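# Place phone on comic book, laptop on stand

## Task

Put the phone down flat with all of it resting on the comic book, and set the closed laptop onto the laptop stand with its top face up and one of its long edges butted against the stand's lips; at the end neither gripper may be in contact with the phone or the laptop.

## Robot and tools

Robot: two arms, left_arm and right_arm, each with a parallel two-finger gripper. Cameras are cam_head_left and cam_head_right, both 896x504 pixels. Anything that falls off the table, or is set down off it and left there, means failure. Loose objects or held parts may now and then get a brief tug or shove from outside.

Scene frame: origin at table-top height, halfway between the arms' nominal bases. +x points out over the table, +z up, and left_arm sits on the +y side (arm names do not match image sides). The true bases are offset from nominal; a BASES line, if present, gives their calibrated places. Each gripper's fingers point along its own +z and open and close along its y. end_effector_position (m) is the point between the finger pads, roughly 1 cm short of the tips; end_effector_quat_wxyz is its orientation. Printed positions can be off, more so at long reach.

Row format (used by both motion tools): 14 numbers, each in [-1, 1]. First 7 belong to left_arm: dx, dy, dz, rx, ry, rz, opening; the next 7 are the same for right_arm. Always send all 14, even if one arm stays still. dx, dy, dz, rx, ry, rz are an offset, not a pose: they are measured along scene axes from that arm's Hand target as it stood when the action or move began. Scale: 1.0 = 0.6 m or 180 degrees. rx, ry, rz form a single rotation vector, and turning happens about the Hand target's position. A translation longer than 1.0 may be shortened along its direction. Opening is absolute: +1 fully open (0.094 m), -1 closed. Sending 0 for all six pose numbers re-commands the arm's current Hand target; a 0 in the opening slot is a real command (half open), so repeat the present opening to keep a gripper as it is.

execute_actions(actions, cameras): actions is a list of actions; each action is a table of up to 15 rows, one row per 1/30 s step, and a short table holds its last row for the remaining steps of the 15. Every row in an action counts from the same start pose, not from the row before; the next action starts from the new Hand target, so repeating an offset keeps going further. An empty list just returns state and images. cameras picks images: omitted, null or ["all"] gives all, [] gives none, an unknown name voids the call.

move(target, speed, blend, opening_speed, blocking, cameras): straight-line path for each gripper toward the offsets in target, which is one 14-number row or a list of up to 15 rows; each row in a list is an offset from the same starting Hand targets, not from the previous row. speed is m/s, 0.002 to 0.5, default 0.25 (turning capped at twice that in rad/s), one value or one per target. blend (m) rounds corners at intermediate targets; 0 stops at each. opening_speed (0.2 or more, per second on the -1..+1 scale) ramps the fingers; without it the opening is sent at once. Paths all end together, last at least 0.5 s and are cut off after 10 s. Moves do not avoid obstacles or the other arm, and grippers lag or overshoot more when fast. blocking=false returns after about 0.5 s while motion continues; then use wait or stop before issuing new motion. The result adds a "move:" line: done (at rest within 10 mm and 2 degrees), off_target, moving, held (a check blocked a step, or the clearance check halted the whole move) or fault; limits=paced means the command was clipped, limits=held that steps were withheld. done does not mean nothing is touched.

wait(seconds 0 to 10): lets time pass with the last commands held; returns early if a running move finishes. stop(): brakes a running move, needing some distance; fingers continue unless opening_speed was set. zoom_image(camera, region [x0, y0, x1, y1] in pixels, max 504x504): closer look at the newest image of cam_head_left or cam_head_right. finished_scene(scene): ends the scene and reports success; this session is scene 2, so call it with 2 only once the goal holds steadily.

Controller behaviour: each step the command is clipped to within 100 mm and 20 degrees of the measured pose. Hand target in a result is the last, possibly clipped, commanded pose and is where the next offsets start; command the remainder from there. Grippers often rest about 1 cm from the commanded pose because of friction and weight; that is not contact. A blocked arm keeps pushing until commanded away, so to release pressure command the target back past the gripper. A "pose unreachable" line means the clearance check refused that arm's command; it does not protect grippers from hitting each other.

Grasping: grip_measured uses the opening scale and reads slightly wide when empty. Just under the first-contact reading gives a light hold; about 0.11 below it the gripper squeezes at full force (roughly 50 to 62 N per pad), crushing soft items further. Release by commanding well above grip_measured. grip_effort_nm is motor effort (negative closing), not pad force, and has offsets. Joint torques are noisy and offset; numbers 3 and 4 wrap at ±28 N m.

Avoid: dropping items or releasing them while they move, fast impacts, hard presses, and any arm-to-arm collision (this can end the scene in failure). Prefer slow approaches near contact. Motor heat rises when holding loads, reaching far or pushing at unreachable poses, even while you think; MOTOR HOT appears at 85 °C and at 100 °C the arm drops everything and faults for 30 to 60 s. Time passes while you reply, and moves keep running. Joint ranges (rad): waist ±2.880, shoulder 0 to 3.142, elbow 0 to 3.019, wrist pitch -1.693 to 1.571, wrist yaw ±1.571, wrist roll ±2.094.

Each tool is called after "Emit:" as a command line: name --argument value for each argument, lists and objects as JSON in quotes; but a table of rows of numbers goes row by row, as --pt "numbers of a row", without its own name.

## Session

Emit:
execute_actions --actions '[]'

Scene clock: 0.00 s.
left_arm: end_effector_position=(+0.5781, +0.0324, +0.2203) grip_measured=+1.000 grip_effort_nm=n/a end_effector_quat_wxyz=(+0.373, -0.189, +0.872, +0.255) | right_arm: end_effector_position=(+0.2777, -0.6686, +0.2408) grip_measured=+1.000 grip_effort_nm=n/a end_effector_quat_wxyz=(+0.133, +0.606, +0.784, +0.005)
Joint positions: left_arm=[-0.632 1.766 1.516 -1.115 -0.923 -0.928 0.094] | right_arm=[-0.891 1.408 1.311 -1.216 -0.069 0.44 0.094]
Joint velocities: left_arm=[0.005 -0.015 0.007 -0.007 -0.037 -0.007 0] | right_arm=[-0.015 0.015 0.012 -0.007 -0.037 0.051 0]
Joint torques (N m): no reading
Motor temperatures (°C): left_arm=[22 27 35 23 28 23 27] | right_arm=[26 35 39 25 25 23 25]
Heat: left arm: hottest elbow 35 °C; right arm: hottest elbow 39 °C.
Hand target: left_arm +0.5842, +0.0283, +0.2384; +0.386, -0.198, +0.868, +0.242 | right_arm +0.2823, -0.6743, +0.2483; +0.141, +0.606, +0.783, +0.003
Tool commands: left_gripper/opening=+1.0 right_gripper/opening=+1.0

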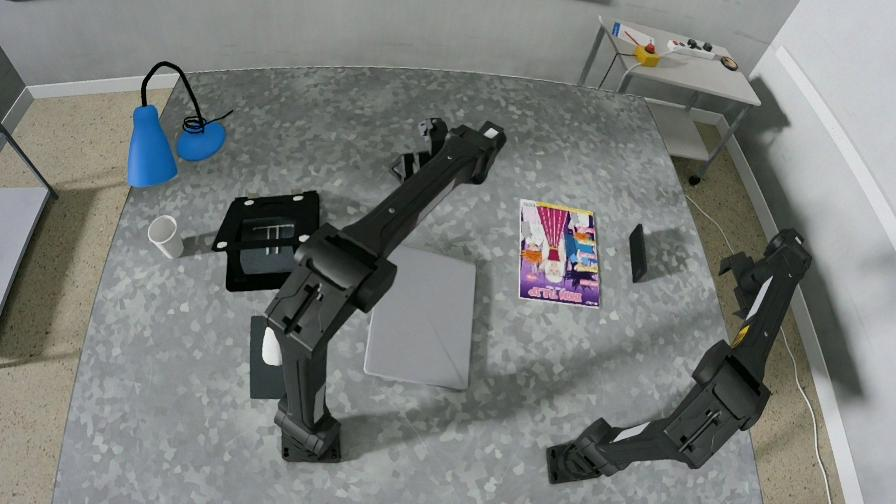

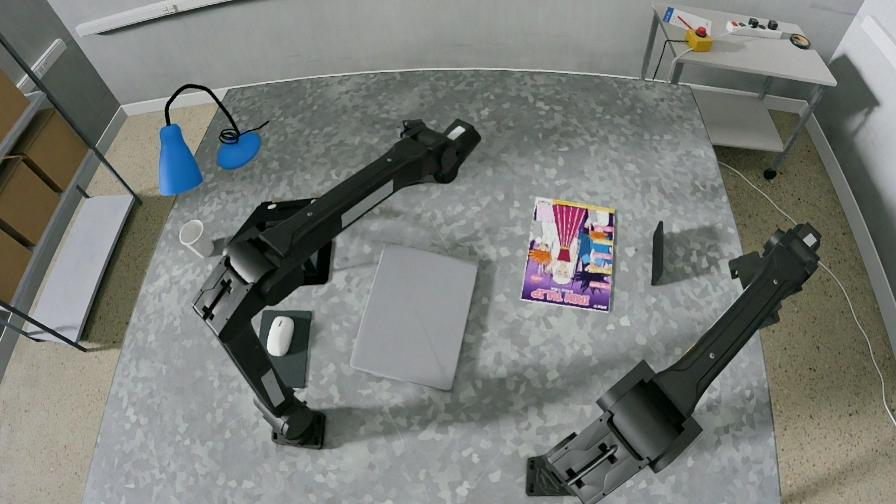

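Emit:
zoom_image --camera "cam_head_right" --region '[500, 180, 700, 330]'

Emit:
zoom_image --camera "cam_head_left" --region '[500, 180, 700, 330]'

Emit:
zoom_image --camera "cam_head_left" --region '[200, 180, 500, 400]'

Emit:
zoom_image --camera "cam_head_right" --region '[200, 180, 500, 400]'

Scaled by 2.520.

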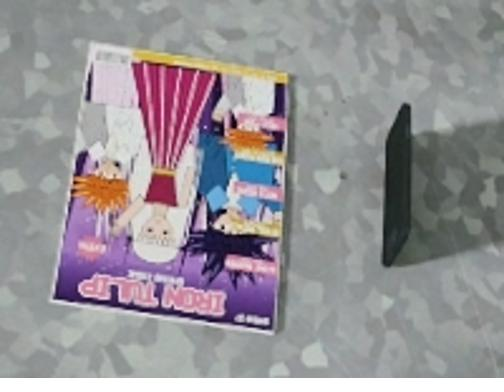

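Scaled by 2.520.

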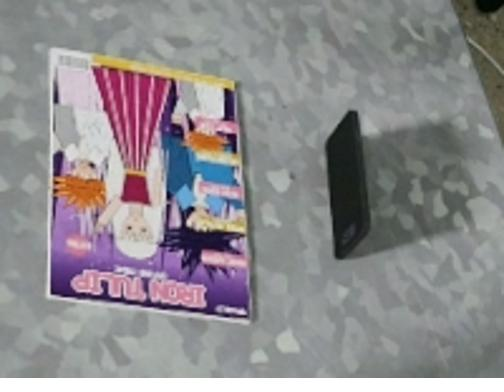

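Scaled by 1.680.

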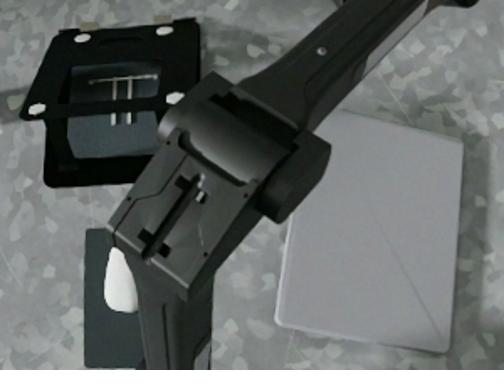

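Scaled by 1.680.

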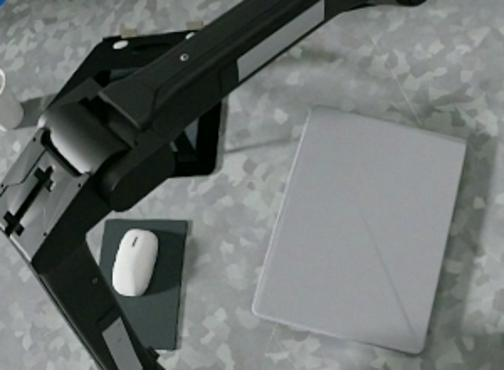

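Emit:
move --target '[-0.45,0.0,0.1,0,0,0,1,0,0,0,0,0,0,1]'

Scene clock: 26.53 s.
left_arm: end_effector_position=(+0.3227, +0.0280, +0.2999) grip_measured=+1.000 grip_effort_nm=0.022 end_effector_quat_wxyz=(+0.393, -0.184, +0.875, +0.213) | right_arm: end_effector_position=(+0.2777, -0.6686, +0.2408) grip_measured=+1.000 grip_effort_nm=-0.002 end_effector_quat_wxyz=(+0.133, +0.606, +0.784, +0.005)
Joint positions: left_arm=[-1.05 1.311 1.21 -1.671 -0.912 -1.534 0.094] | right_arm=[-0.891 1.408 1.311 -1.216 -0.069 0.44 0.094]
Joint velocities: left_arm=[-0.005 0.024 -0.012 -0.012 -0.022 0.007 0] | right_arm=[0.005 -0.015 0.002 -0.007 -0.051 0.022 0]
Joint torques (N m): left_arm=[-1.38 -12.22 9.18 -0.51 -0.48 -0.15] | right_arm=[0.56 -14.21 10.82 0.62 0.02 0.13]
Motor temperatures (°C): left_arm=[22 30 37 23 29 23 27] | right_arm=[26 36 42 25 25 23 25]
Heat: left arm: hottest elbow 37 °C; right arm: hottest elbow 42 °C.
Hand target: left_arm +0.3159, +0.0296, +0.3026; +0.386, -0.197, +0.869, +0.239 | right_arm +0.2823, -0.6743, +0.2483; +0.141, +0.606, +0.783, +0.003
Off the commanded pose: left_arm 0.009 m, 4 deg | right_arm 0.010 m, 1 deg.
joint sent to its limit (left arm) — joint 4 (wrist pitch), lower limit. The joint targets are off in position and orientation.
move: off_target (left_arm)

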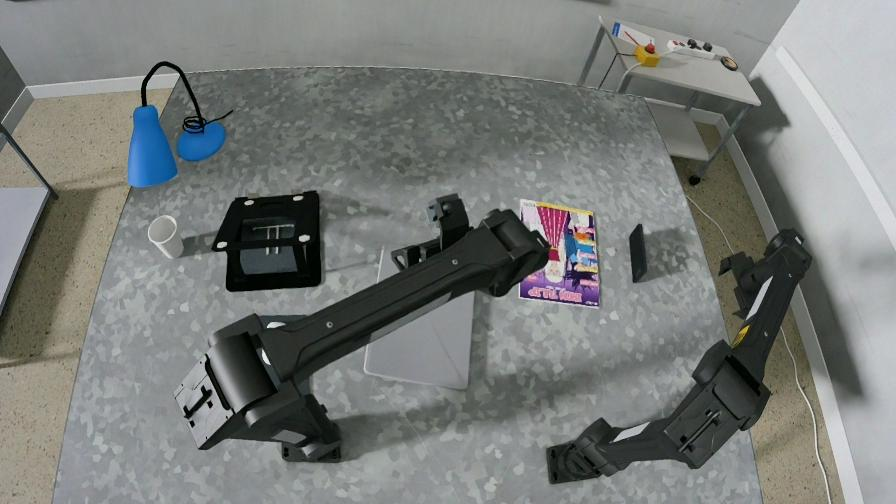

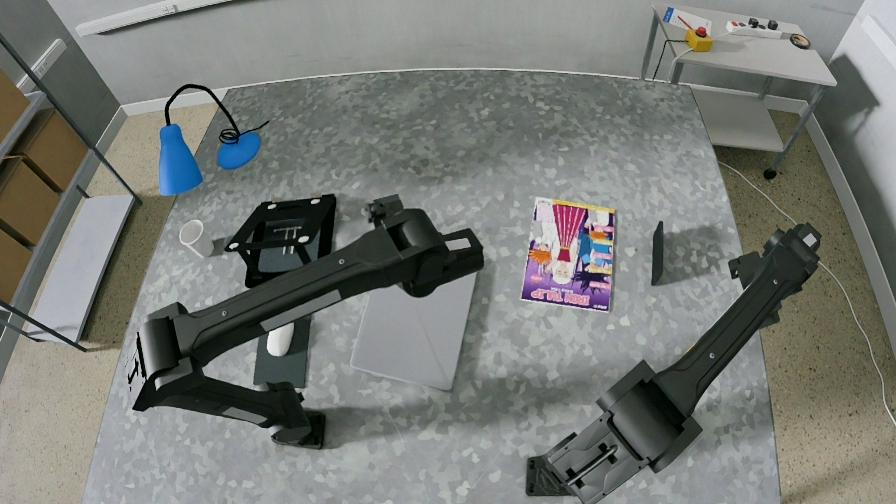

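Emit:
zoom_image --camera "cam_head_right" --region '[170, 170, 350, 300]'

Emit:
zoom_image --camera "cam_head_left" --region '[170, 170, 350, 300]'

Emit:
zoom_image --camera "cam_head_right" --region '[330, 280, 490, 400]'

Emit:
zoom_image --camera "cam_head_left" --region '[340, 280, 500, 400]'

Scaled by 2.800.

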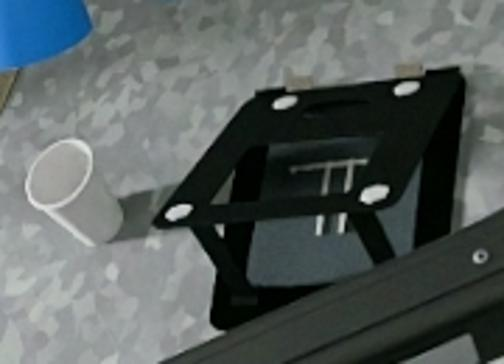

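Scaled by 2.800.

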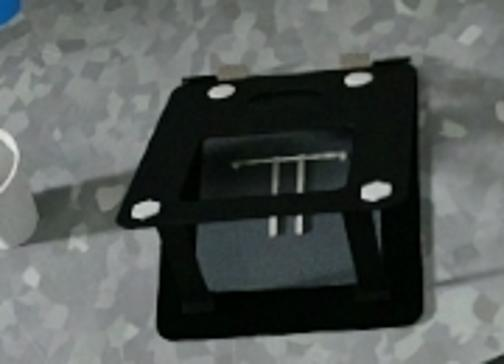

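Scaled by 3.150.

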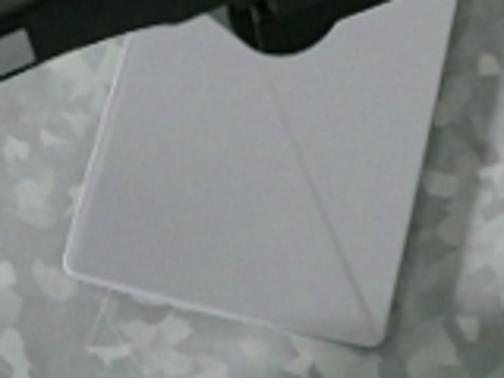

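Scaled by 3.150.

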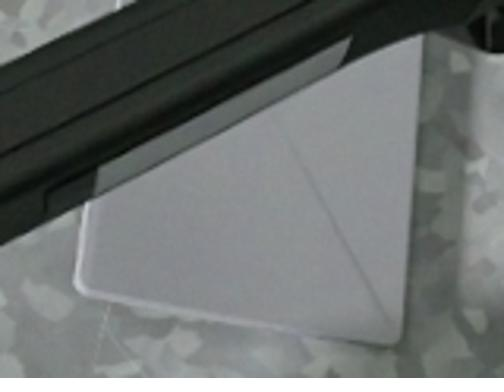

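Emit:
move --target '[0,0,0,0,0,0,1,0.27,0.3,0.0,-0.002,0.097,0.416,1]'

Scene clock: 62.47 s.
left_arm: end_effector_position=(+0.3227, +0.0280, +0.2999) grip_measured=+1.000 grip_effort_nm=0.022 end_effector_quat_wxyz=(+0.393, -0.184, +0.875, +0.213) | right_arm: end_effector_position=(+0.4297, -0.4909, +0.2385) grip_measured=+1.000 grip_effort_nm=-0.012 end_effector_quat_wxyz=(-0.007, +0.009, +1.000, +0.008)
Joint positions: left_arm=[-1.05 1.311 1.21 -1.671 -0.912 -1.535 0.094] | right_arm=[-0.381 1.638 1.587 -1.538 -0.009 -0.357 0.094]
Joint velocities: left_arm=[-0.005 -0.005 -0.002 -0.007 -0.066 -0.051 0] | right_arm=[-0.005 0.005 -0.012 -0.012 -0.051 -0.037 0]
Joint torques (N m): left_arm=[-2.61 -11.34 8.94 -0.39 -0.5 -0.14] | right_arm=[1.14 -15.68 13.05 -0.36 0.08 0.08]
Motor temperatures (°C): left_arm=[22 29 39 23 28 23 27] | right_arm=[26 37 46 25 25 23 25]
Heat: left arm: hottest elbow 39 °C; right arm: hottest elbow 46 °C.
Hand target: left_arm +0.3159, +0.0295, +0.3025; +0.386, -0.197, +0.869, +0.239 | right_arm +0.4473, -0.4944, +0.2450; -0.001, +0.001, +1.000, +0.004
Off the commanded pose: left_arm 0.007 m, 4 deg | right_arm 0.018 m, 2 deg.
joint sent to its limit (left arm) — joint 4 (wrist pitch), lower limit. The joint targets are off in orientation, not in position.
move: off_target (left_arm, right_arm)

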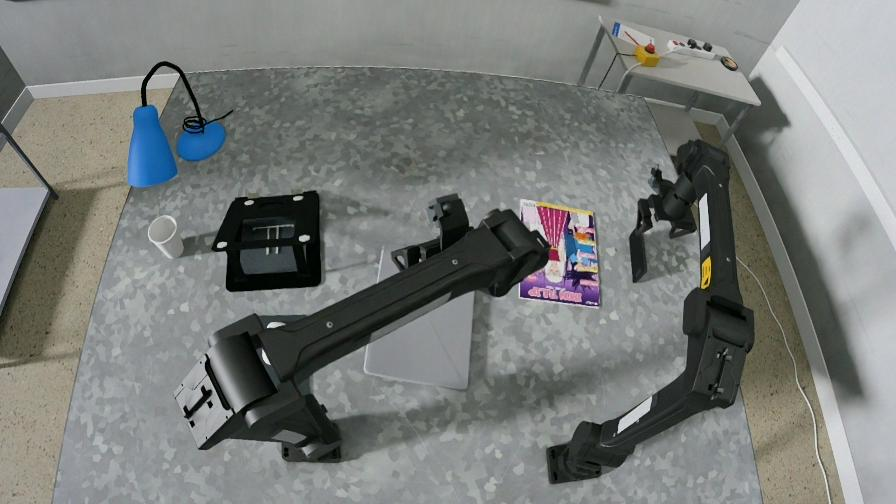

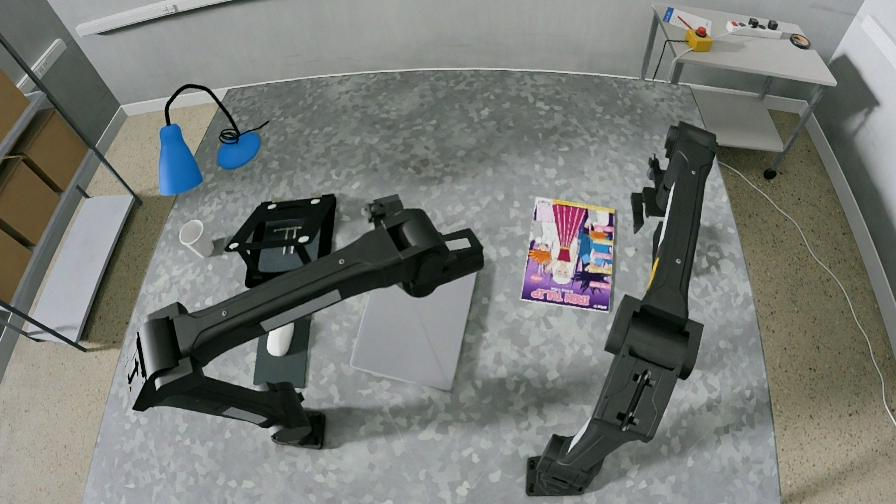

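Emit:
zoom_image --camera "cam_head_left" --region '[600, 130, 760, 300]'

Emit:
zoom_image --camera "cam_head_right" --region '[600, 110, 760, 300]'

Scaled by 2.965.

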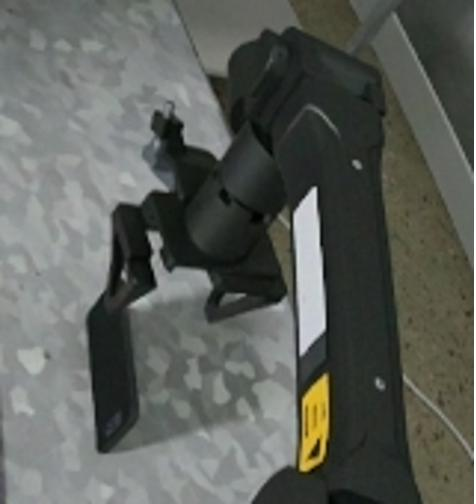

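Scaled by 2.653.

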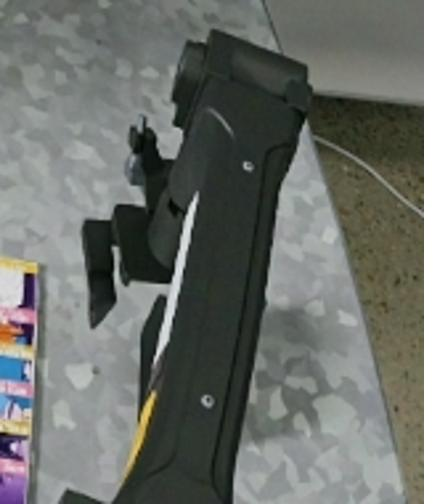

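Emit:
move --target '[0,0,0,0,0,0,1,-0.065,-0.051,-0.142,0,0,0,1]'

Emit:
zoom_image --camera "cam_head_left" --region '[600, 130, 760, 300]'

Emit:
zoom_image --camera "cam_head_right" --region '[600, 130, 760, 300]'

Scene clock: 71.77 s.
left_arm: end_effector_position=(+0.3227, +0.0280, +0.2999) grip_measured=+1.000 grip_effort_nm=0.022 end_effector_quat_wxyz=(+0.393, -0.184, +0.875, +0.213) | right_arm: end_effector_position=(+0.4084, -0.5236, +0.1667) grip_measured=+1.000 grip_effort_nm=-0.012 end_effector_quat_wxyz=(+0.002, +0.003, +1.000, +0.003)
Joint positions: left_arm=[-1.05 1.311 1.21 -1.671 -0.912 -1.535 0.094] | right_arm=[-0.458 1.637 1.396 -1.329 -0.007 -0.447 0.094]
Joint velocities: left_arm=[-0.005 -0.024 0.007 -0.002 -0.037 -0.037 0] | right_arm=[-0.024 -0.005 -0.007 0.012 0.037 -0.095 0]
Joint torques (N m): left_arm=[-1.73 -11.93 8.81 -0.32 -0.46 -0.12] | right_arm=[0.26 -17.32 7.77 0.51 0.01 0.09]
Motor temperatures (°C): left_arm=[22 29 39 23 28 23 27] | right_arm=[26 37 49 25 24 23 25]
Heat: left arm: hottest elbow 39 °C; right arm: hottest elbow 49 °C.
Hand target: left_arm +0.3159, +0.0296, +0.3025; +0.386, -0.197, +0.869, +0.239 | right_arm +0.4067, -0.5256, +0.1606; +0.000, +0.002, +1.000, +0.004
Off the commanded pose: left_arm 0.007 m, 4 deg | right_arm 0.007 m, 0 deg.
joint sent to its limit (left arm) — joint 4 (wrist pitch), lower limit. The joint targets are off in orientation, not in position.
move: off_target (left_arm)

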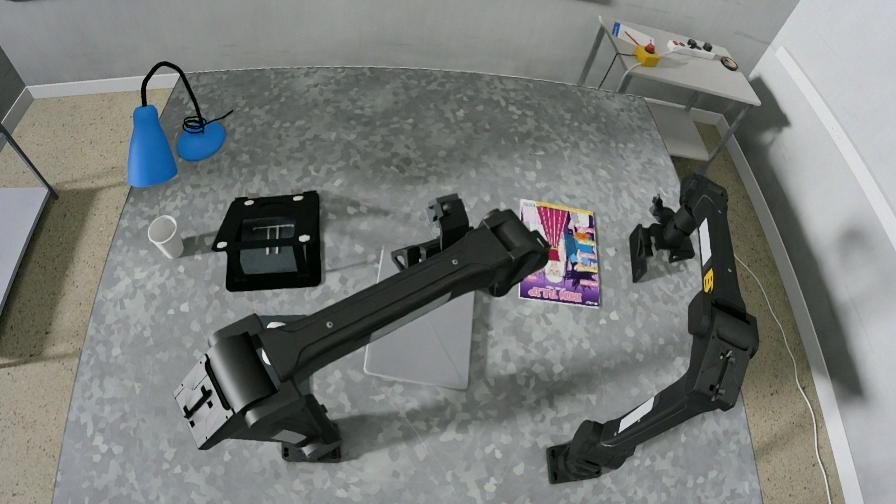

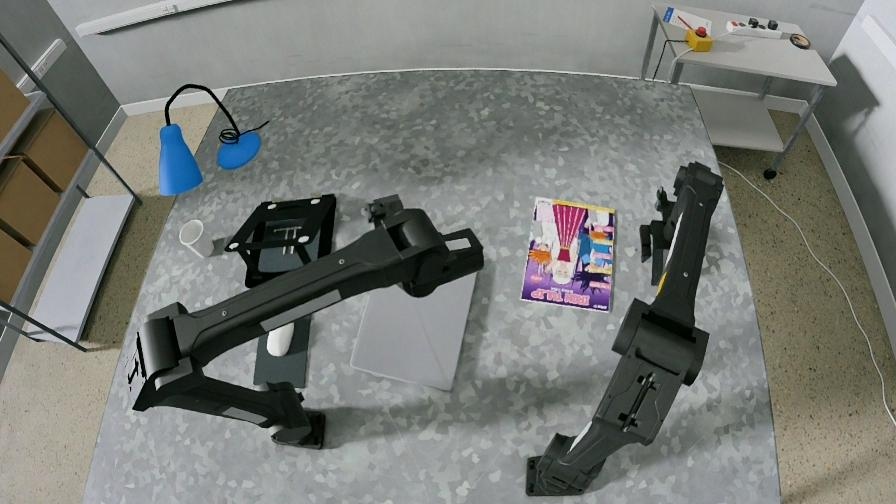

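Scaled by 2.965.

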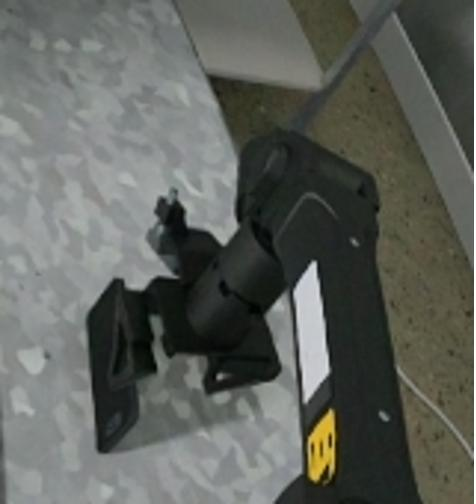

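Scaled by 2.965.

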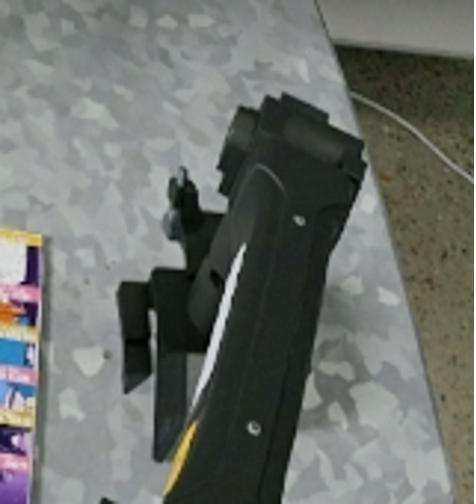

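Emit:
move --target '[0,0,0,0,0,0,1,0.114,-0.026,-0.04,0,0,-0.05,1]'

Emit:
zoom_image --camera "cam_head_left" --region '[600, 150, 740, 300]'

Emit:
zoom_image --camera "cam_head_right" --region '[600, 150, 740, 300]'

Scene clock: 160.97 s.
left_arm: end_effector_position=(+0.3227, +0.0280, +0.2999) grip_measured=+1.000 grip_effort_nm=0.022 end_effector_quat_wxyz=(+0.393, -0.184, +0.875, +0.213) | right_arm: end_effector_position=(+0.4548, -0.5396, +0.1299) grip_measured=+1.000 grip_effort_nm=-0.012 end_effector_quat_wxyz=(-0.011, +0.081, +0.997, +0.008)
Joint positions: left_arm=[-1.05 1.311 1.21 -1.671 -0.912 -1.535 0.094] | right_arm=[-0.447 1.8 1.513 -1.309 -0.007 -0.279 0.094]
Joint velocities: left_arm=[0.005 0.005 0.002 -0.017 -0.007 -0.007 0] | right_arm=[-0.015 -0.005 0.002 0.007 0.081 0.022 0]
Joint torques (N m): left_arm=[-2.37 -11.75 8.99 -0.44 -0.46 -0.07] | right_arm=[1.32 -18.2 12.23 -0.06 0 0.27]
Motor temperatures (°C): left_arm=[22 29 39 23 28 23 27] | right_arm=[26 38 47 25 24 23 25]
Heat: left arm: hottest elbow 39 °C; right arm: hottest elbow 47 °C.
Hand target: left_arm +0.3159, +0.0296, +0.3025; +0.386, -0.197, +0.869, +0.239 | right_arm +0.4744, -0.5422, +0.1355; +0.000, +0.080, +0.997, +0.004
Off the commanded pose: left_arm 0.007 m, 4 deg | right_arm 0.021 m, 1 deg.
joint sent to its limit (left arm) — joint 4 (wrist pitch), lower limit. The joint targets are off in orientation, not in position.
move: off_target (left_arm, right_arm)

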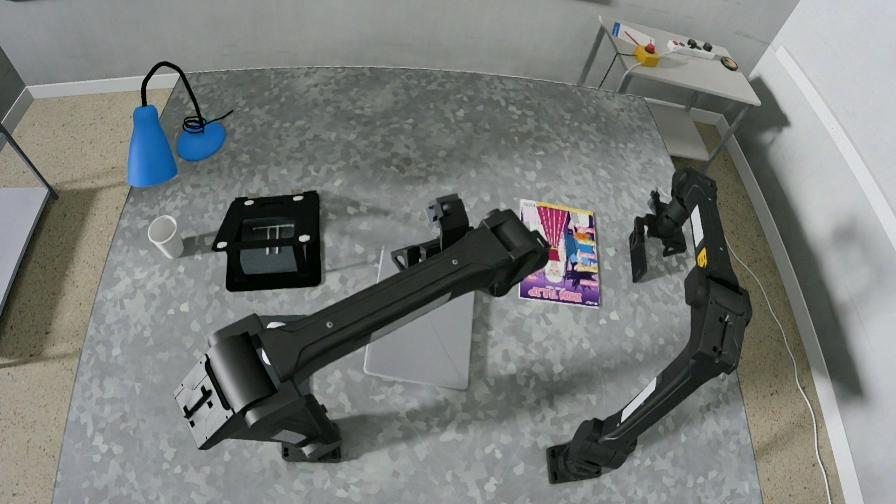

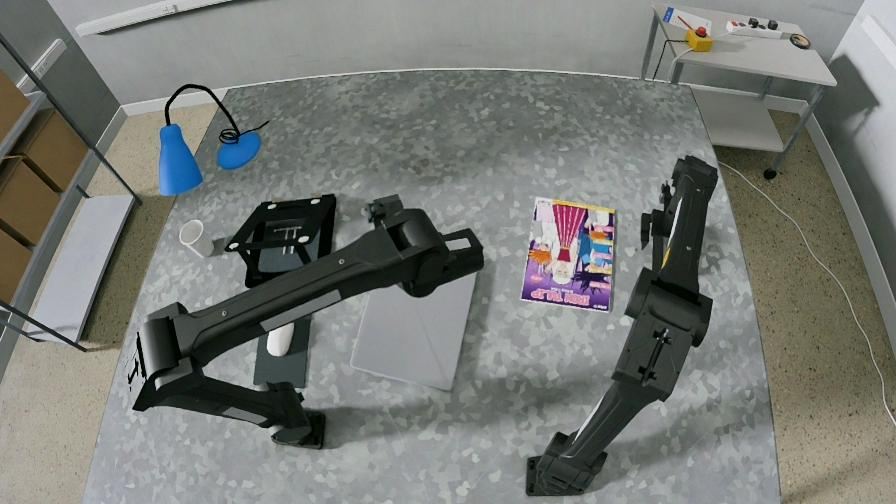

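Scaled by 3.360.

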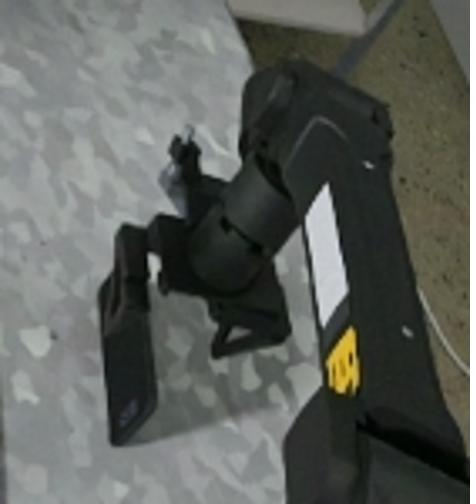

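Scaled by 3.360.

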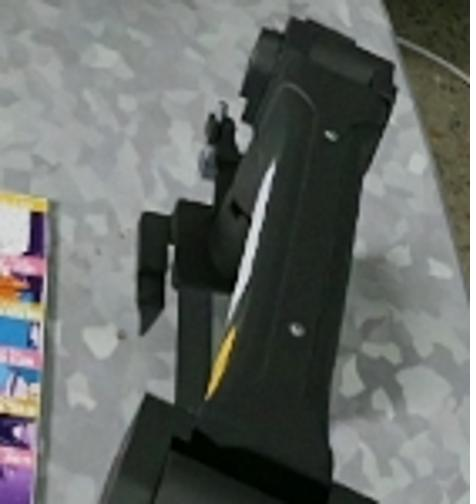

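Emit:
move --target '[0,0,0,0,0,0,1,0.02,-0.003,-0.115,0,0,0,1]' --speed 0.15

Emit:
zoom_image --camera "cam_head_left" --region '[600, 150, 740, 300]'

Emit:
zoom_image --camera "cam_head_right" --region '[600, 150, 740, 300]'

Scene clock: 165.93 s.
left_arm: end_effector_position=(+0.3227, +0.0280, +0.2999) grip_measured=+1.000 grip_effort_nm=0.022 end_effector_quat_wxyz=(+0.393, -0.184, +0.875, +0.213) | right_arm: end_effector_position=(+0.4828, -0.5514, +0.0855) grip_measured=+1.000 grip_effort_nm=-0.017 end_effector_quat_wxyz=(+0.012, +0.082, +0.997, -0.001)
Joint positions: left_arm=[-1.05 1.311 1.21 -1.671 -0.912 -1.535 0.094] | right_arm=[-0.445 1.884 1.513 -1.177 -0.007 -0.275 0.094]
Joint velocities: left_arm=[-0.015 -0.024 -0.007 0.012 -0.007 -0.066 0] | right_arm=[-0.015 0.005 -0.017 -0.027 0.081 0.037 0]
Joint torques (N m): left_arm=[-2.08 -12.04 9.01 -0.31 -0.5 -0.11] | right_arm=[1.44 -19.37 7.72 0.54 0.01 0.22]
Motor temperatures (°C): left_arm=[22 29 39 23 28 23 27] | right_arm=[26 38 48 25 24 23 25]
Heat: left arm: hottest elbow 39 °C; right arm: hottest elbow 48 °C.
Hand target: left_arm +0.3159, +0.0296, +0.3025; +0.386, -0.197, +0.869, +0.239 | right_arm +0.4853, -0.5446, +0.0664; +0.000, +0.080, +0.997, +0.004
Off the commanded pose: left_arm 0.007 m, 4 deg | right_arm 0.021 m, 2 deg.
joint sent to its limit (left arm) — joint 4 (wrist pitch), lower limit. The joint targets are off in orientation, not in position.
move: off_target (left_arm, right_arm)

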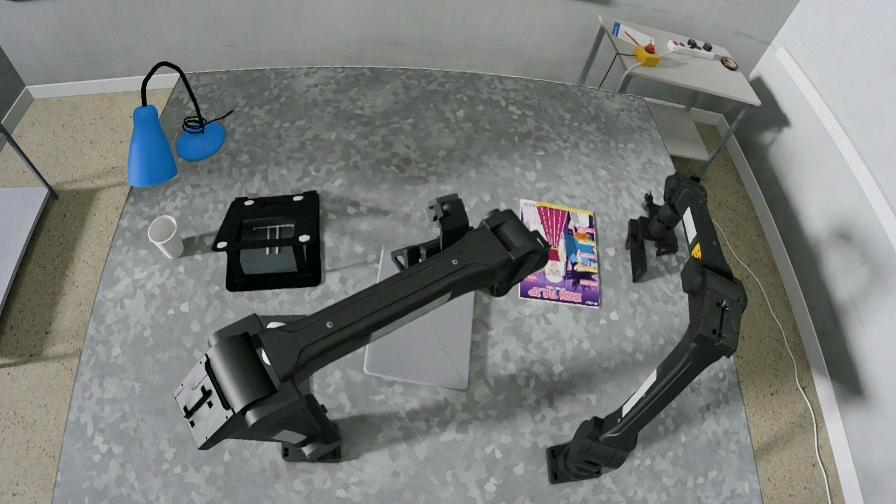

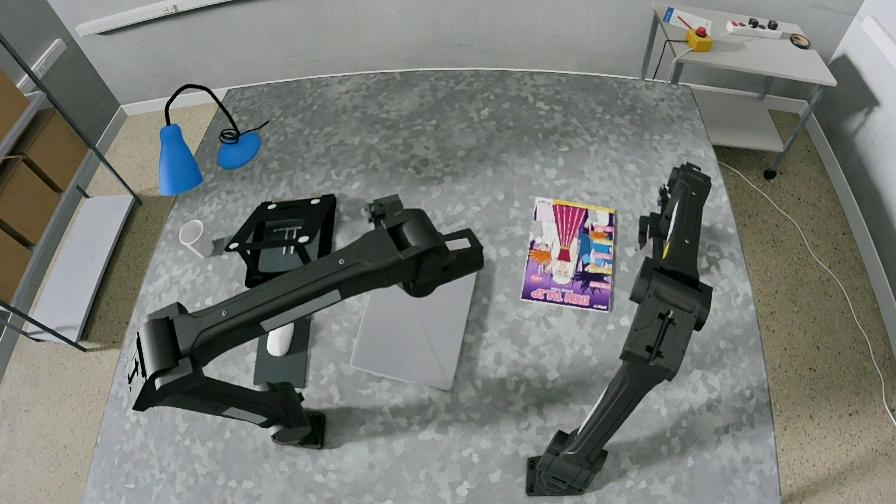

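Scaled by 3.360.

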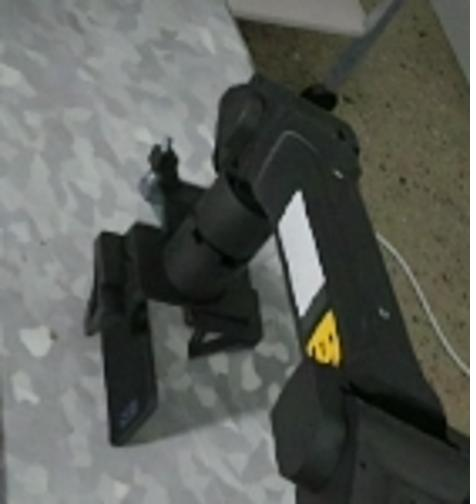

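Scaled by 3.360.

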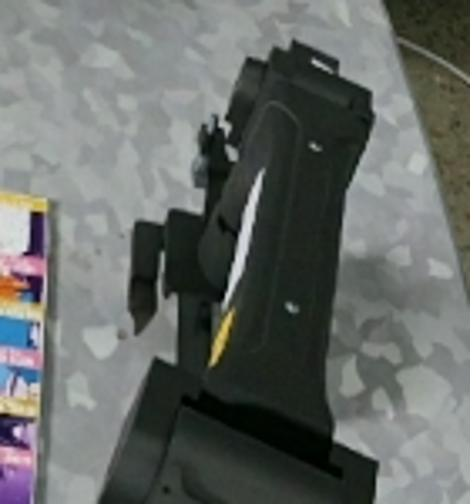

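Emit:
move --target '[0,0,0,0,0,0,1,0.01,0.004,-0.025,0,0,0,1]' --speed 0.1 --cameras '[]'

Scene clock: 171.60 s.
left_arm: end_effector_position=(+0.3227, +0.0280, +0.2999) grip_measured=+1.000 grip_effort_nm=0.022 end_effector_quat_wxyz=(+0.393, -0.184, +0.875, +0.213) | right_arm: end_effector_position=(+0.4902, -0.5493, +0.0748) grip_measured=+1.000 grip_effort_nm=-0.017 end_effector_quat_wxyz=(+0.015, +0.082, +0.997, -0.002)
Joint positions: left_arm=[-1.05 1.311 1.21 -1.671 -0.912 -1.535 0.094] | right_arm=[-0.436 1.904 1.513 -1.15 -0.007 -0.267 0.094]
Joint velocities: left_arm=[-0.005 -0.015 0.002 -0.007 0.051 -0.081 0] | right_arm=[-0.015 -0.005 -0.012 0.007 -0.022 -0.007 0]
Joint torques (N m): left_arm=[-2.26 -12.22 8.92 -0.49 -0.47 -0.12] | right_arm=[1.38 -18.73 7.77 0.49 0.01 0.21]
Motor temperatures (°C): left_arm=[22 29 39 23 28 23 27] | right_arm=[26 38 47 25 24 23 25]
Heat: left arm: hottest elbow 39 °C; right arm: hottest elbow 47 °C.
Hand target: left_arm +0.3159, +0.0296, +0.3025; +0.386, -0.197, +0.869, +0.239 | right_arm +0.4911, -0.5423, +0.0512; -0.001, +0.080, +0.997, +0.004
Off the commanded pose: left_arm 0.007 m, 4 deg | right_arm 0.025 m, 2 deg.
joint sent to its limit (left arm) — joint 4 (wrist pitch), lower limit. The joint targets are off in orientation, not in position.
move: off_target (left_arm, right_arm)
No camera images: "cameras" was empty.

Emit:
move --target '[0,0,0,0,0,0,1,0.0,0.004,-0.025,0,0,0,1]' --speed 0.1

Emit:
zoom_image --camera "cam_head_left" --region '[600, 180, 720, 300]'

Emit:
zoom_image --camera "cam_head_right" --region '[600, 180, 720, 300]'

Scene clock: 174.73 s.
left_arm: end_effector_position=(+0.3227, +0.0280, +0.2999) grip_measured=+1.000 grip_effort_nm=0.022 end_effector_quat_wxyz=(+0.393, -0.184, +0.875, +0.213) | right_arm: end_effector_position=(+0.4921, -0.5485, +0.0617) grip_measured=+1.000 grip_effort_nm=-0.017 end_effector_quat_wxyz=(+0.018, +0.082, +0.996, -0.003)
Joint positions: left_arm=[-1.05 1.311 1.21 -1.671 -0.912 -1.535 0.094] | right_arm=[-0.434 1.918 1.498 -1.115 -0.007 -0.264 0.094]
Joint velocities: left_arm=[-0.015 -0.024 -0.002 0.007 0.007 -0.095 0] | right_arm=[-0.005 -0.015 0.002 -0.002 0.007 -0.037 0]
Joint torques (N m): left_arm=[-1.38 -11.63 8.9 -0.27 -0.51 -0.08] | right_arm=[1.38 -19.19 7.12 0.61 0.01 0.2]
Motor temperatures (°C): left_arm=[22 29 39 23 28 23 27] | right_arm=[26 38 47 25 24 23 25]
Heat: left arm: hottest elbow 39 °C; right arm: hottest elbow 47 °C.
Hand target: left_arm +0.3159, +0.0296, +0.3025; +0.386, -0.197, +0.869, +0.239 | right_arm +0.4909, -0.5400, +0.0362; +0.000, +0.080, +0.997, +0.004
Off the commanded pose: left_arm 0.007 m, 4 deg | right_arm 0.027 m, 2 deg.
joint sent to its limit (left arm) — joint 4 (wrist pitch), lower limit. The joint targets are off in orientation, not in position.
move: off_target (left_arm, right_arm)

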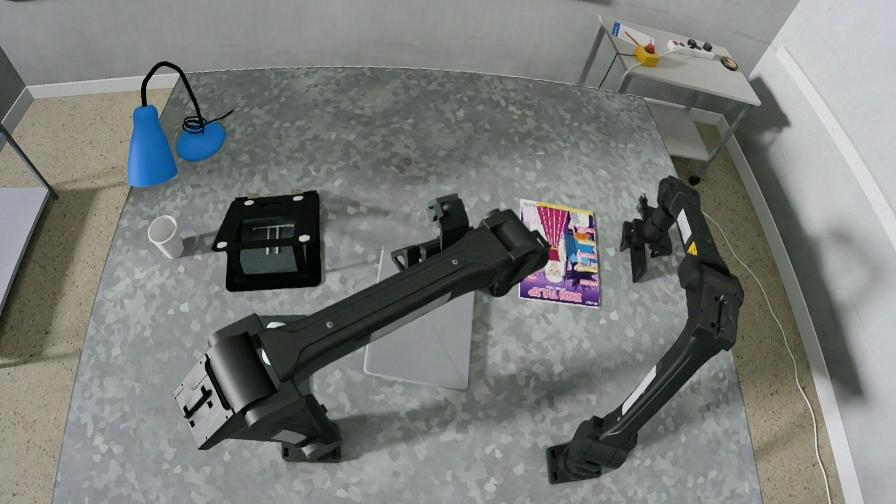

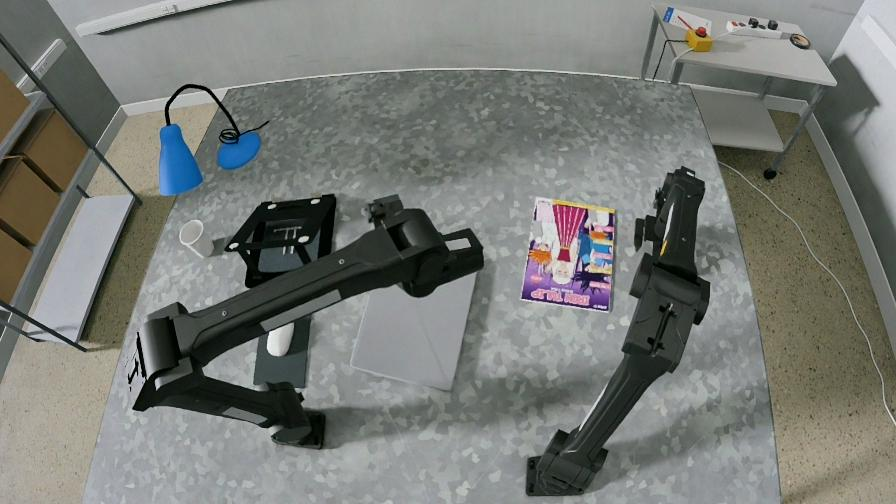

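Scaled by 4.200.

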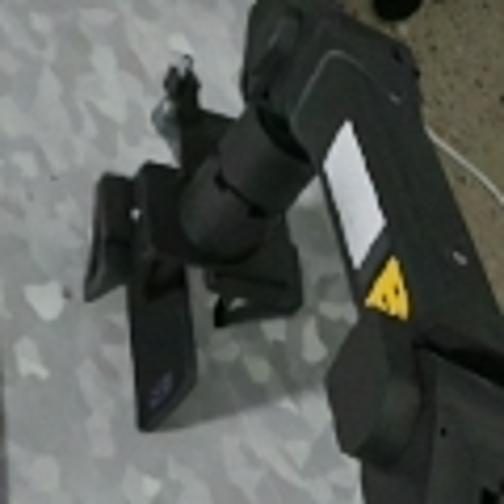

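Scaled by 4.200.

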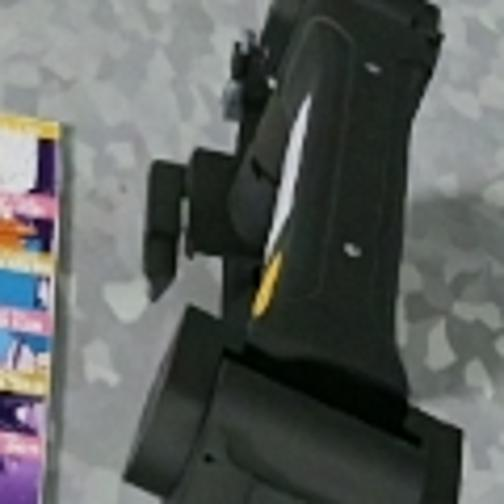

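Emit:
move --target '[0,0,0,0,0,0,1,0.0,-0.003,0.018,0,0,0,-1]' --opening_speed 0.9

Emit:
zoom_image --camera "cam_head_left" --region '[600, 180, 720, 300]'

Scene clock: 182.83 s.
left_arm: end_effector_position=(+0.3227, +0.0280, +0.2999) grip_measured=+1.000 grip_effort_nm=0.022 end_effector_quat_wxyz=(+0.393, -0.184, +0.875, +0.213) | right_arm: end_effector_position=(+0.4910, -0.5485, +0.0617) grip_measured=-0.848 grip_effort_nm=-1.028 end_effector_quat_wxyz=(+0.015, +0.082, +0.996, -0.003)
Joint positions: left_arm=[-1.05 1.311 1.21 -1.671 -0.912 -1.535 0.094] | right_arm=[-0.434 1.918 1.498 -1.119 -0.004 -0.263 0.007]
Joint velocities: left_arm=[-0.015 0.005 0.007 -0.002 -0.066 -0.007 0] | right_arm=[-0.015 -0.015 -0.012 -0.002 -0.066 0.022 0]
Joint torques (N m): left_arm=[-2.37 -11.34 8.9 -0.17 -0.46 -0.08] | right_arm=[1.32 -20.01 8.21 -0.13 -0.07 0.2]
Motor temperatures (°C): left_arm=[22 29 39 23 28 23 27] | right_arm=[26 40 47 25 24 23 25]
Heat: left arm: hottest elbow 39 °C; right arm: hottest elbow 47 °C.
Hand target: left_arm +0.3159, +0.0296, +0.3025; +0.386, -0.197, +0.869, +0.239 | right_arm +0.4910, -0.5417, +0.0470; -0.001, +0.080, +0.997, +0.004
Off the commanded pose: left_arm 0.007 m, 4 deg | right_arm 0.016 m, 2 deg.
joint sent to its limit (left arm) — joint 4 (wrist pitch), lower limit. The joint targets are off in orientation, not in position.
move: off_target (left_arm, right_arm)

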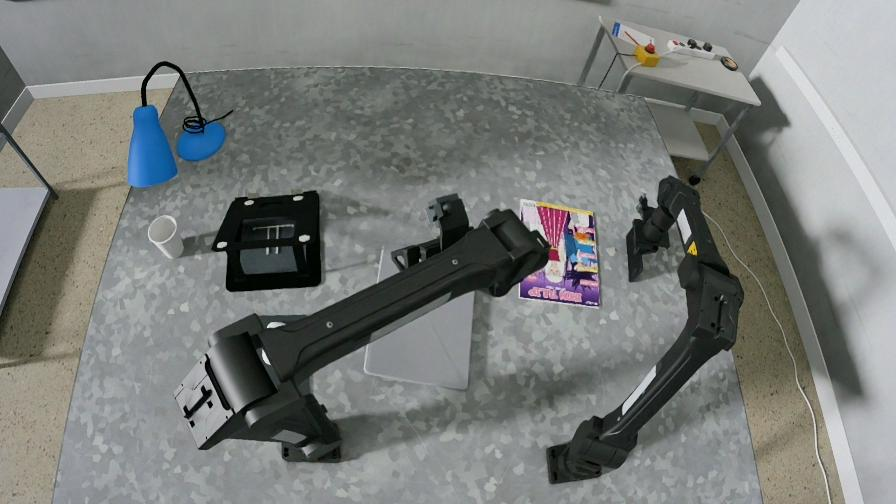

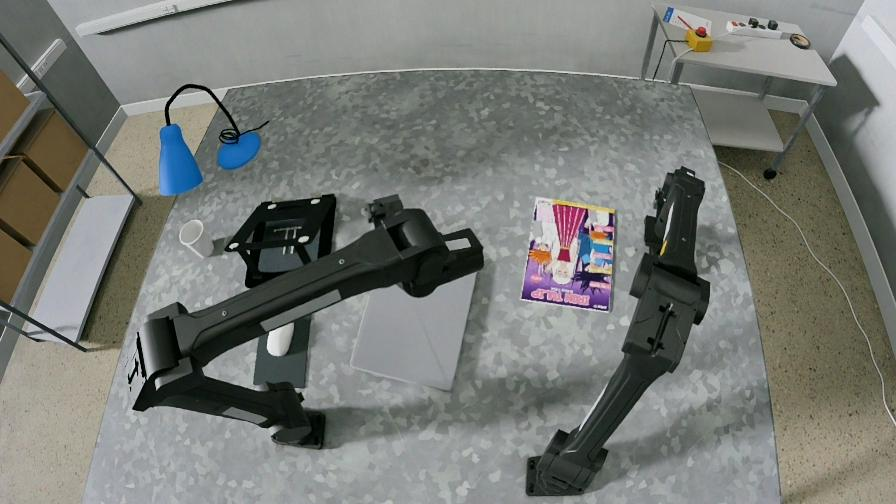

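Scaled by 4.200.

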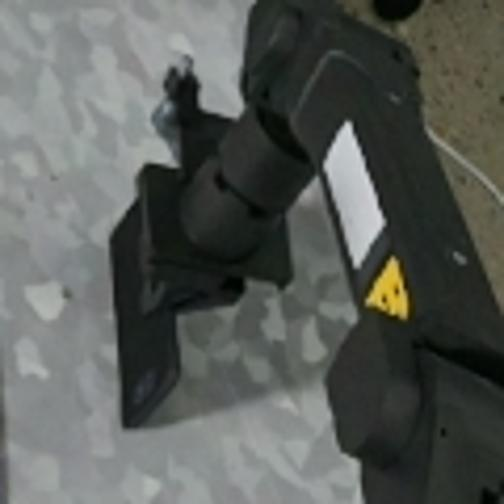

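Emit:
move --pt "0 0 0 0 0 0 1 0 0 0.22 0 0 0 -1" --pt "0 0 0 0 0 0 1 0.02 0.297 0.22 0.3265 -0.115 -0.105 -1" --blend 0.03 --speed 0.2

Emit:
zoom_image --camera "cam_head_left" --region '[500, 150, 720, 320]'

Emit:
zoom_image --camera "cam_head_right" --region '[500, 150, 720, 320]'

Scene clock: 197.17 s.
left_arm: end_effector_position=(+0.3227, +0.0280, +0.2999) grip_measured=+1.000 grip_effort_nm=0.022 end_effector_quat_wxyz=(+0.393, -0.184, +0.875, +0.213) | right_arm: end_effector_position=(+0.5062, -0.3704, +0.1659) grip_measured=-0.849 grip_effort_nm=-1.038 end_effector_quat_wxyz=(+0.125, +0.233, +0.827, +0.497)
Joint positions: left_arm=[-1.05 1.311 1.21 -1.671 -0.912 -1.535 0.094] | right_arm=[-0.397 1.709 1.228 -0.854 -1.061 0.296 0.007]
Joint velocities: left_arm=[0.005 -0.005 0.002 -0.007 -0.066 -0.037 0] | right_arm=[-0.015 -0.005 -0.007 0.022 -0.037 0.037 0]
Joint torques (N m): left_arm=[-2.37 -12.16 8.88 -0.2 -0.49 -0.05] | right_arm=[1.32 -21.25 7.49 0.98 -0.79 0.14]
Motor temperatures (°C): left_arm=[22 29 39 23 28 23 27] | right_arm=[26 41 47 25 24 23 26]
Heat: left arm: hottest elbow 39 °C; right arm: hottest elbow 47 °C.
Hand target: left_arm +0.3159, +0.0296, +0.3025; +0.386, -0.197, +0.869, +0.239 | right_arm +0.5053, -0.3630, +0.1799; +0.137, +0.221, +0.827, +0.499
Off the commanded pose: left_arm 0.007 m, 4 deg | right_arm 0.015 m, 2 deg.
joint sent to its limit (left arm) — joint 4 (wrist pitch), lower limit. The joint targets are off in orientation, not in position.
move: off_target (left_arm, right_arm)

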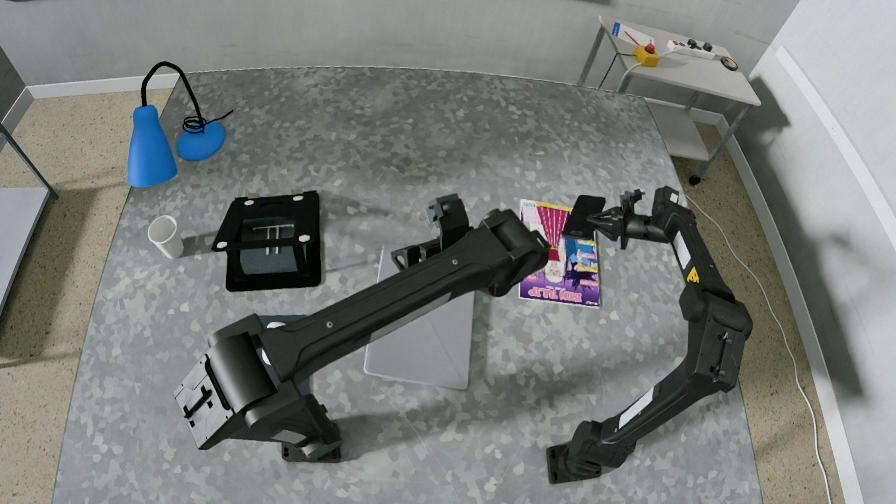

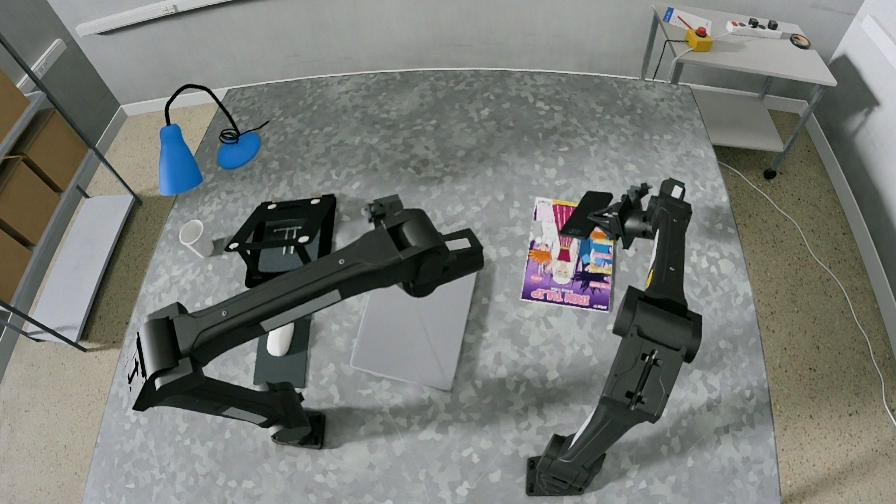

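Scaled by 2.291.

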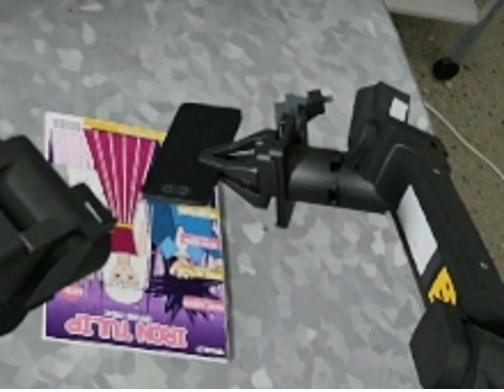

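Scaled by 2.291.

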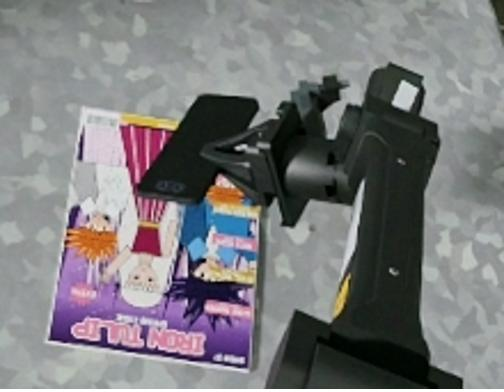

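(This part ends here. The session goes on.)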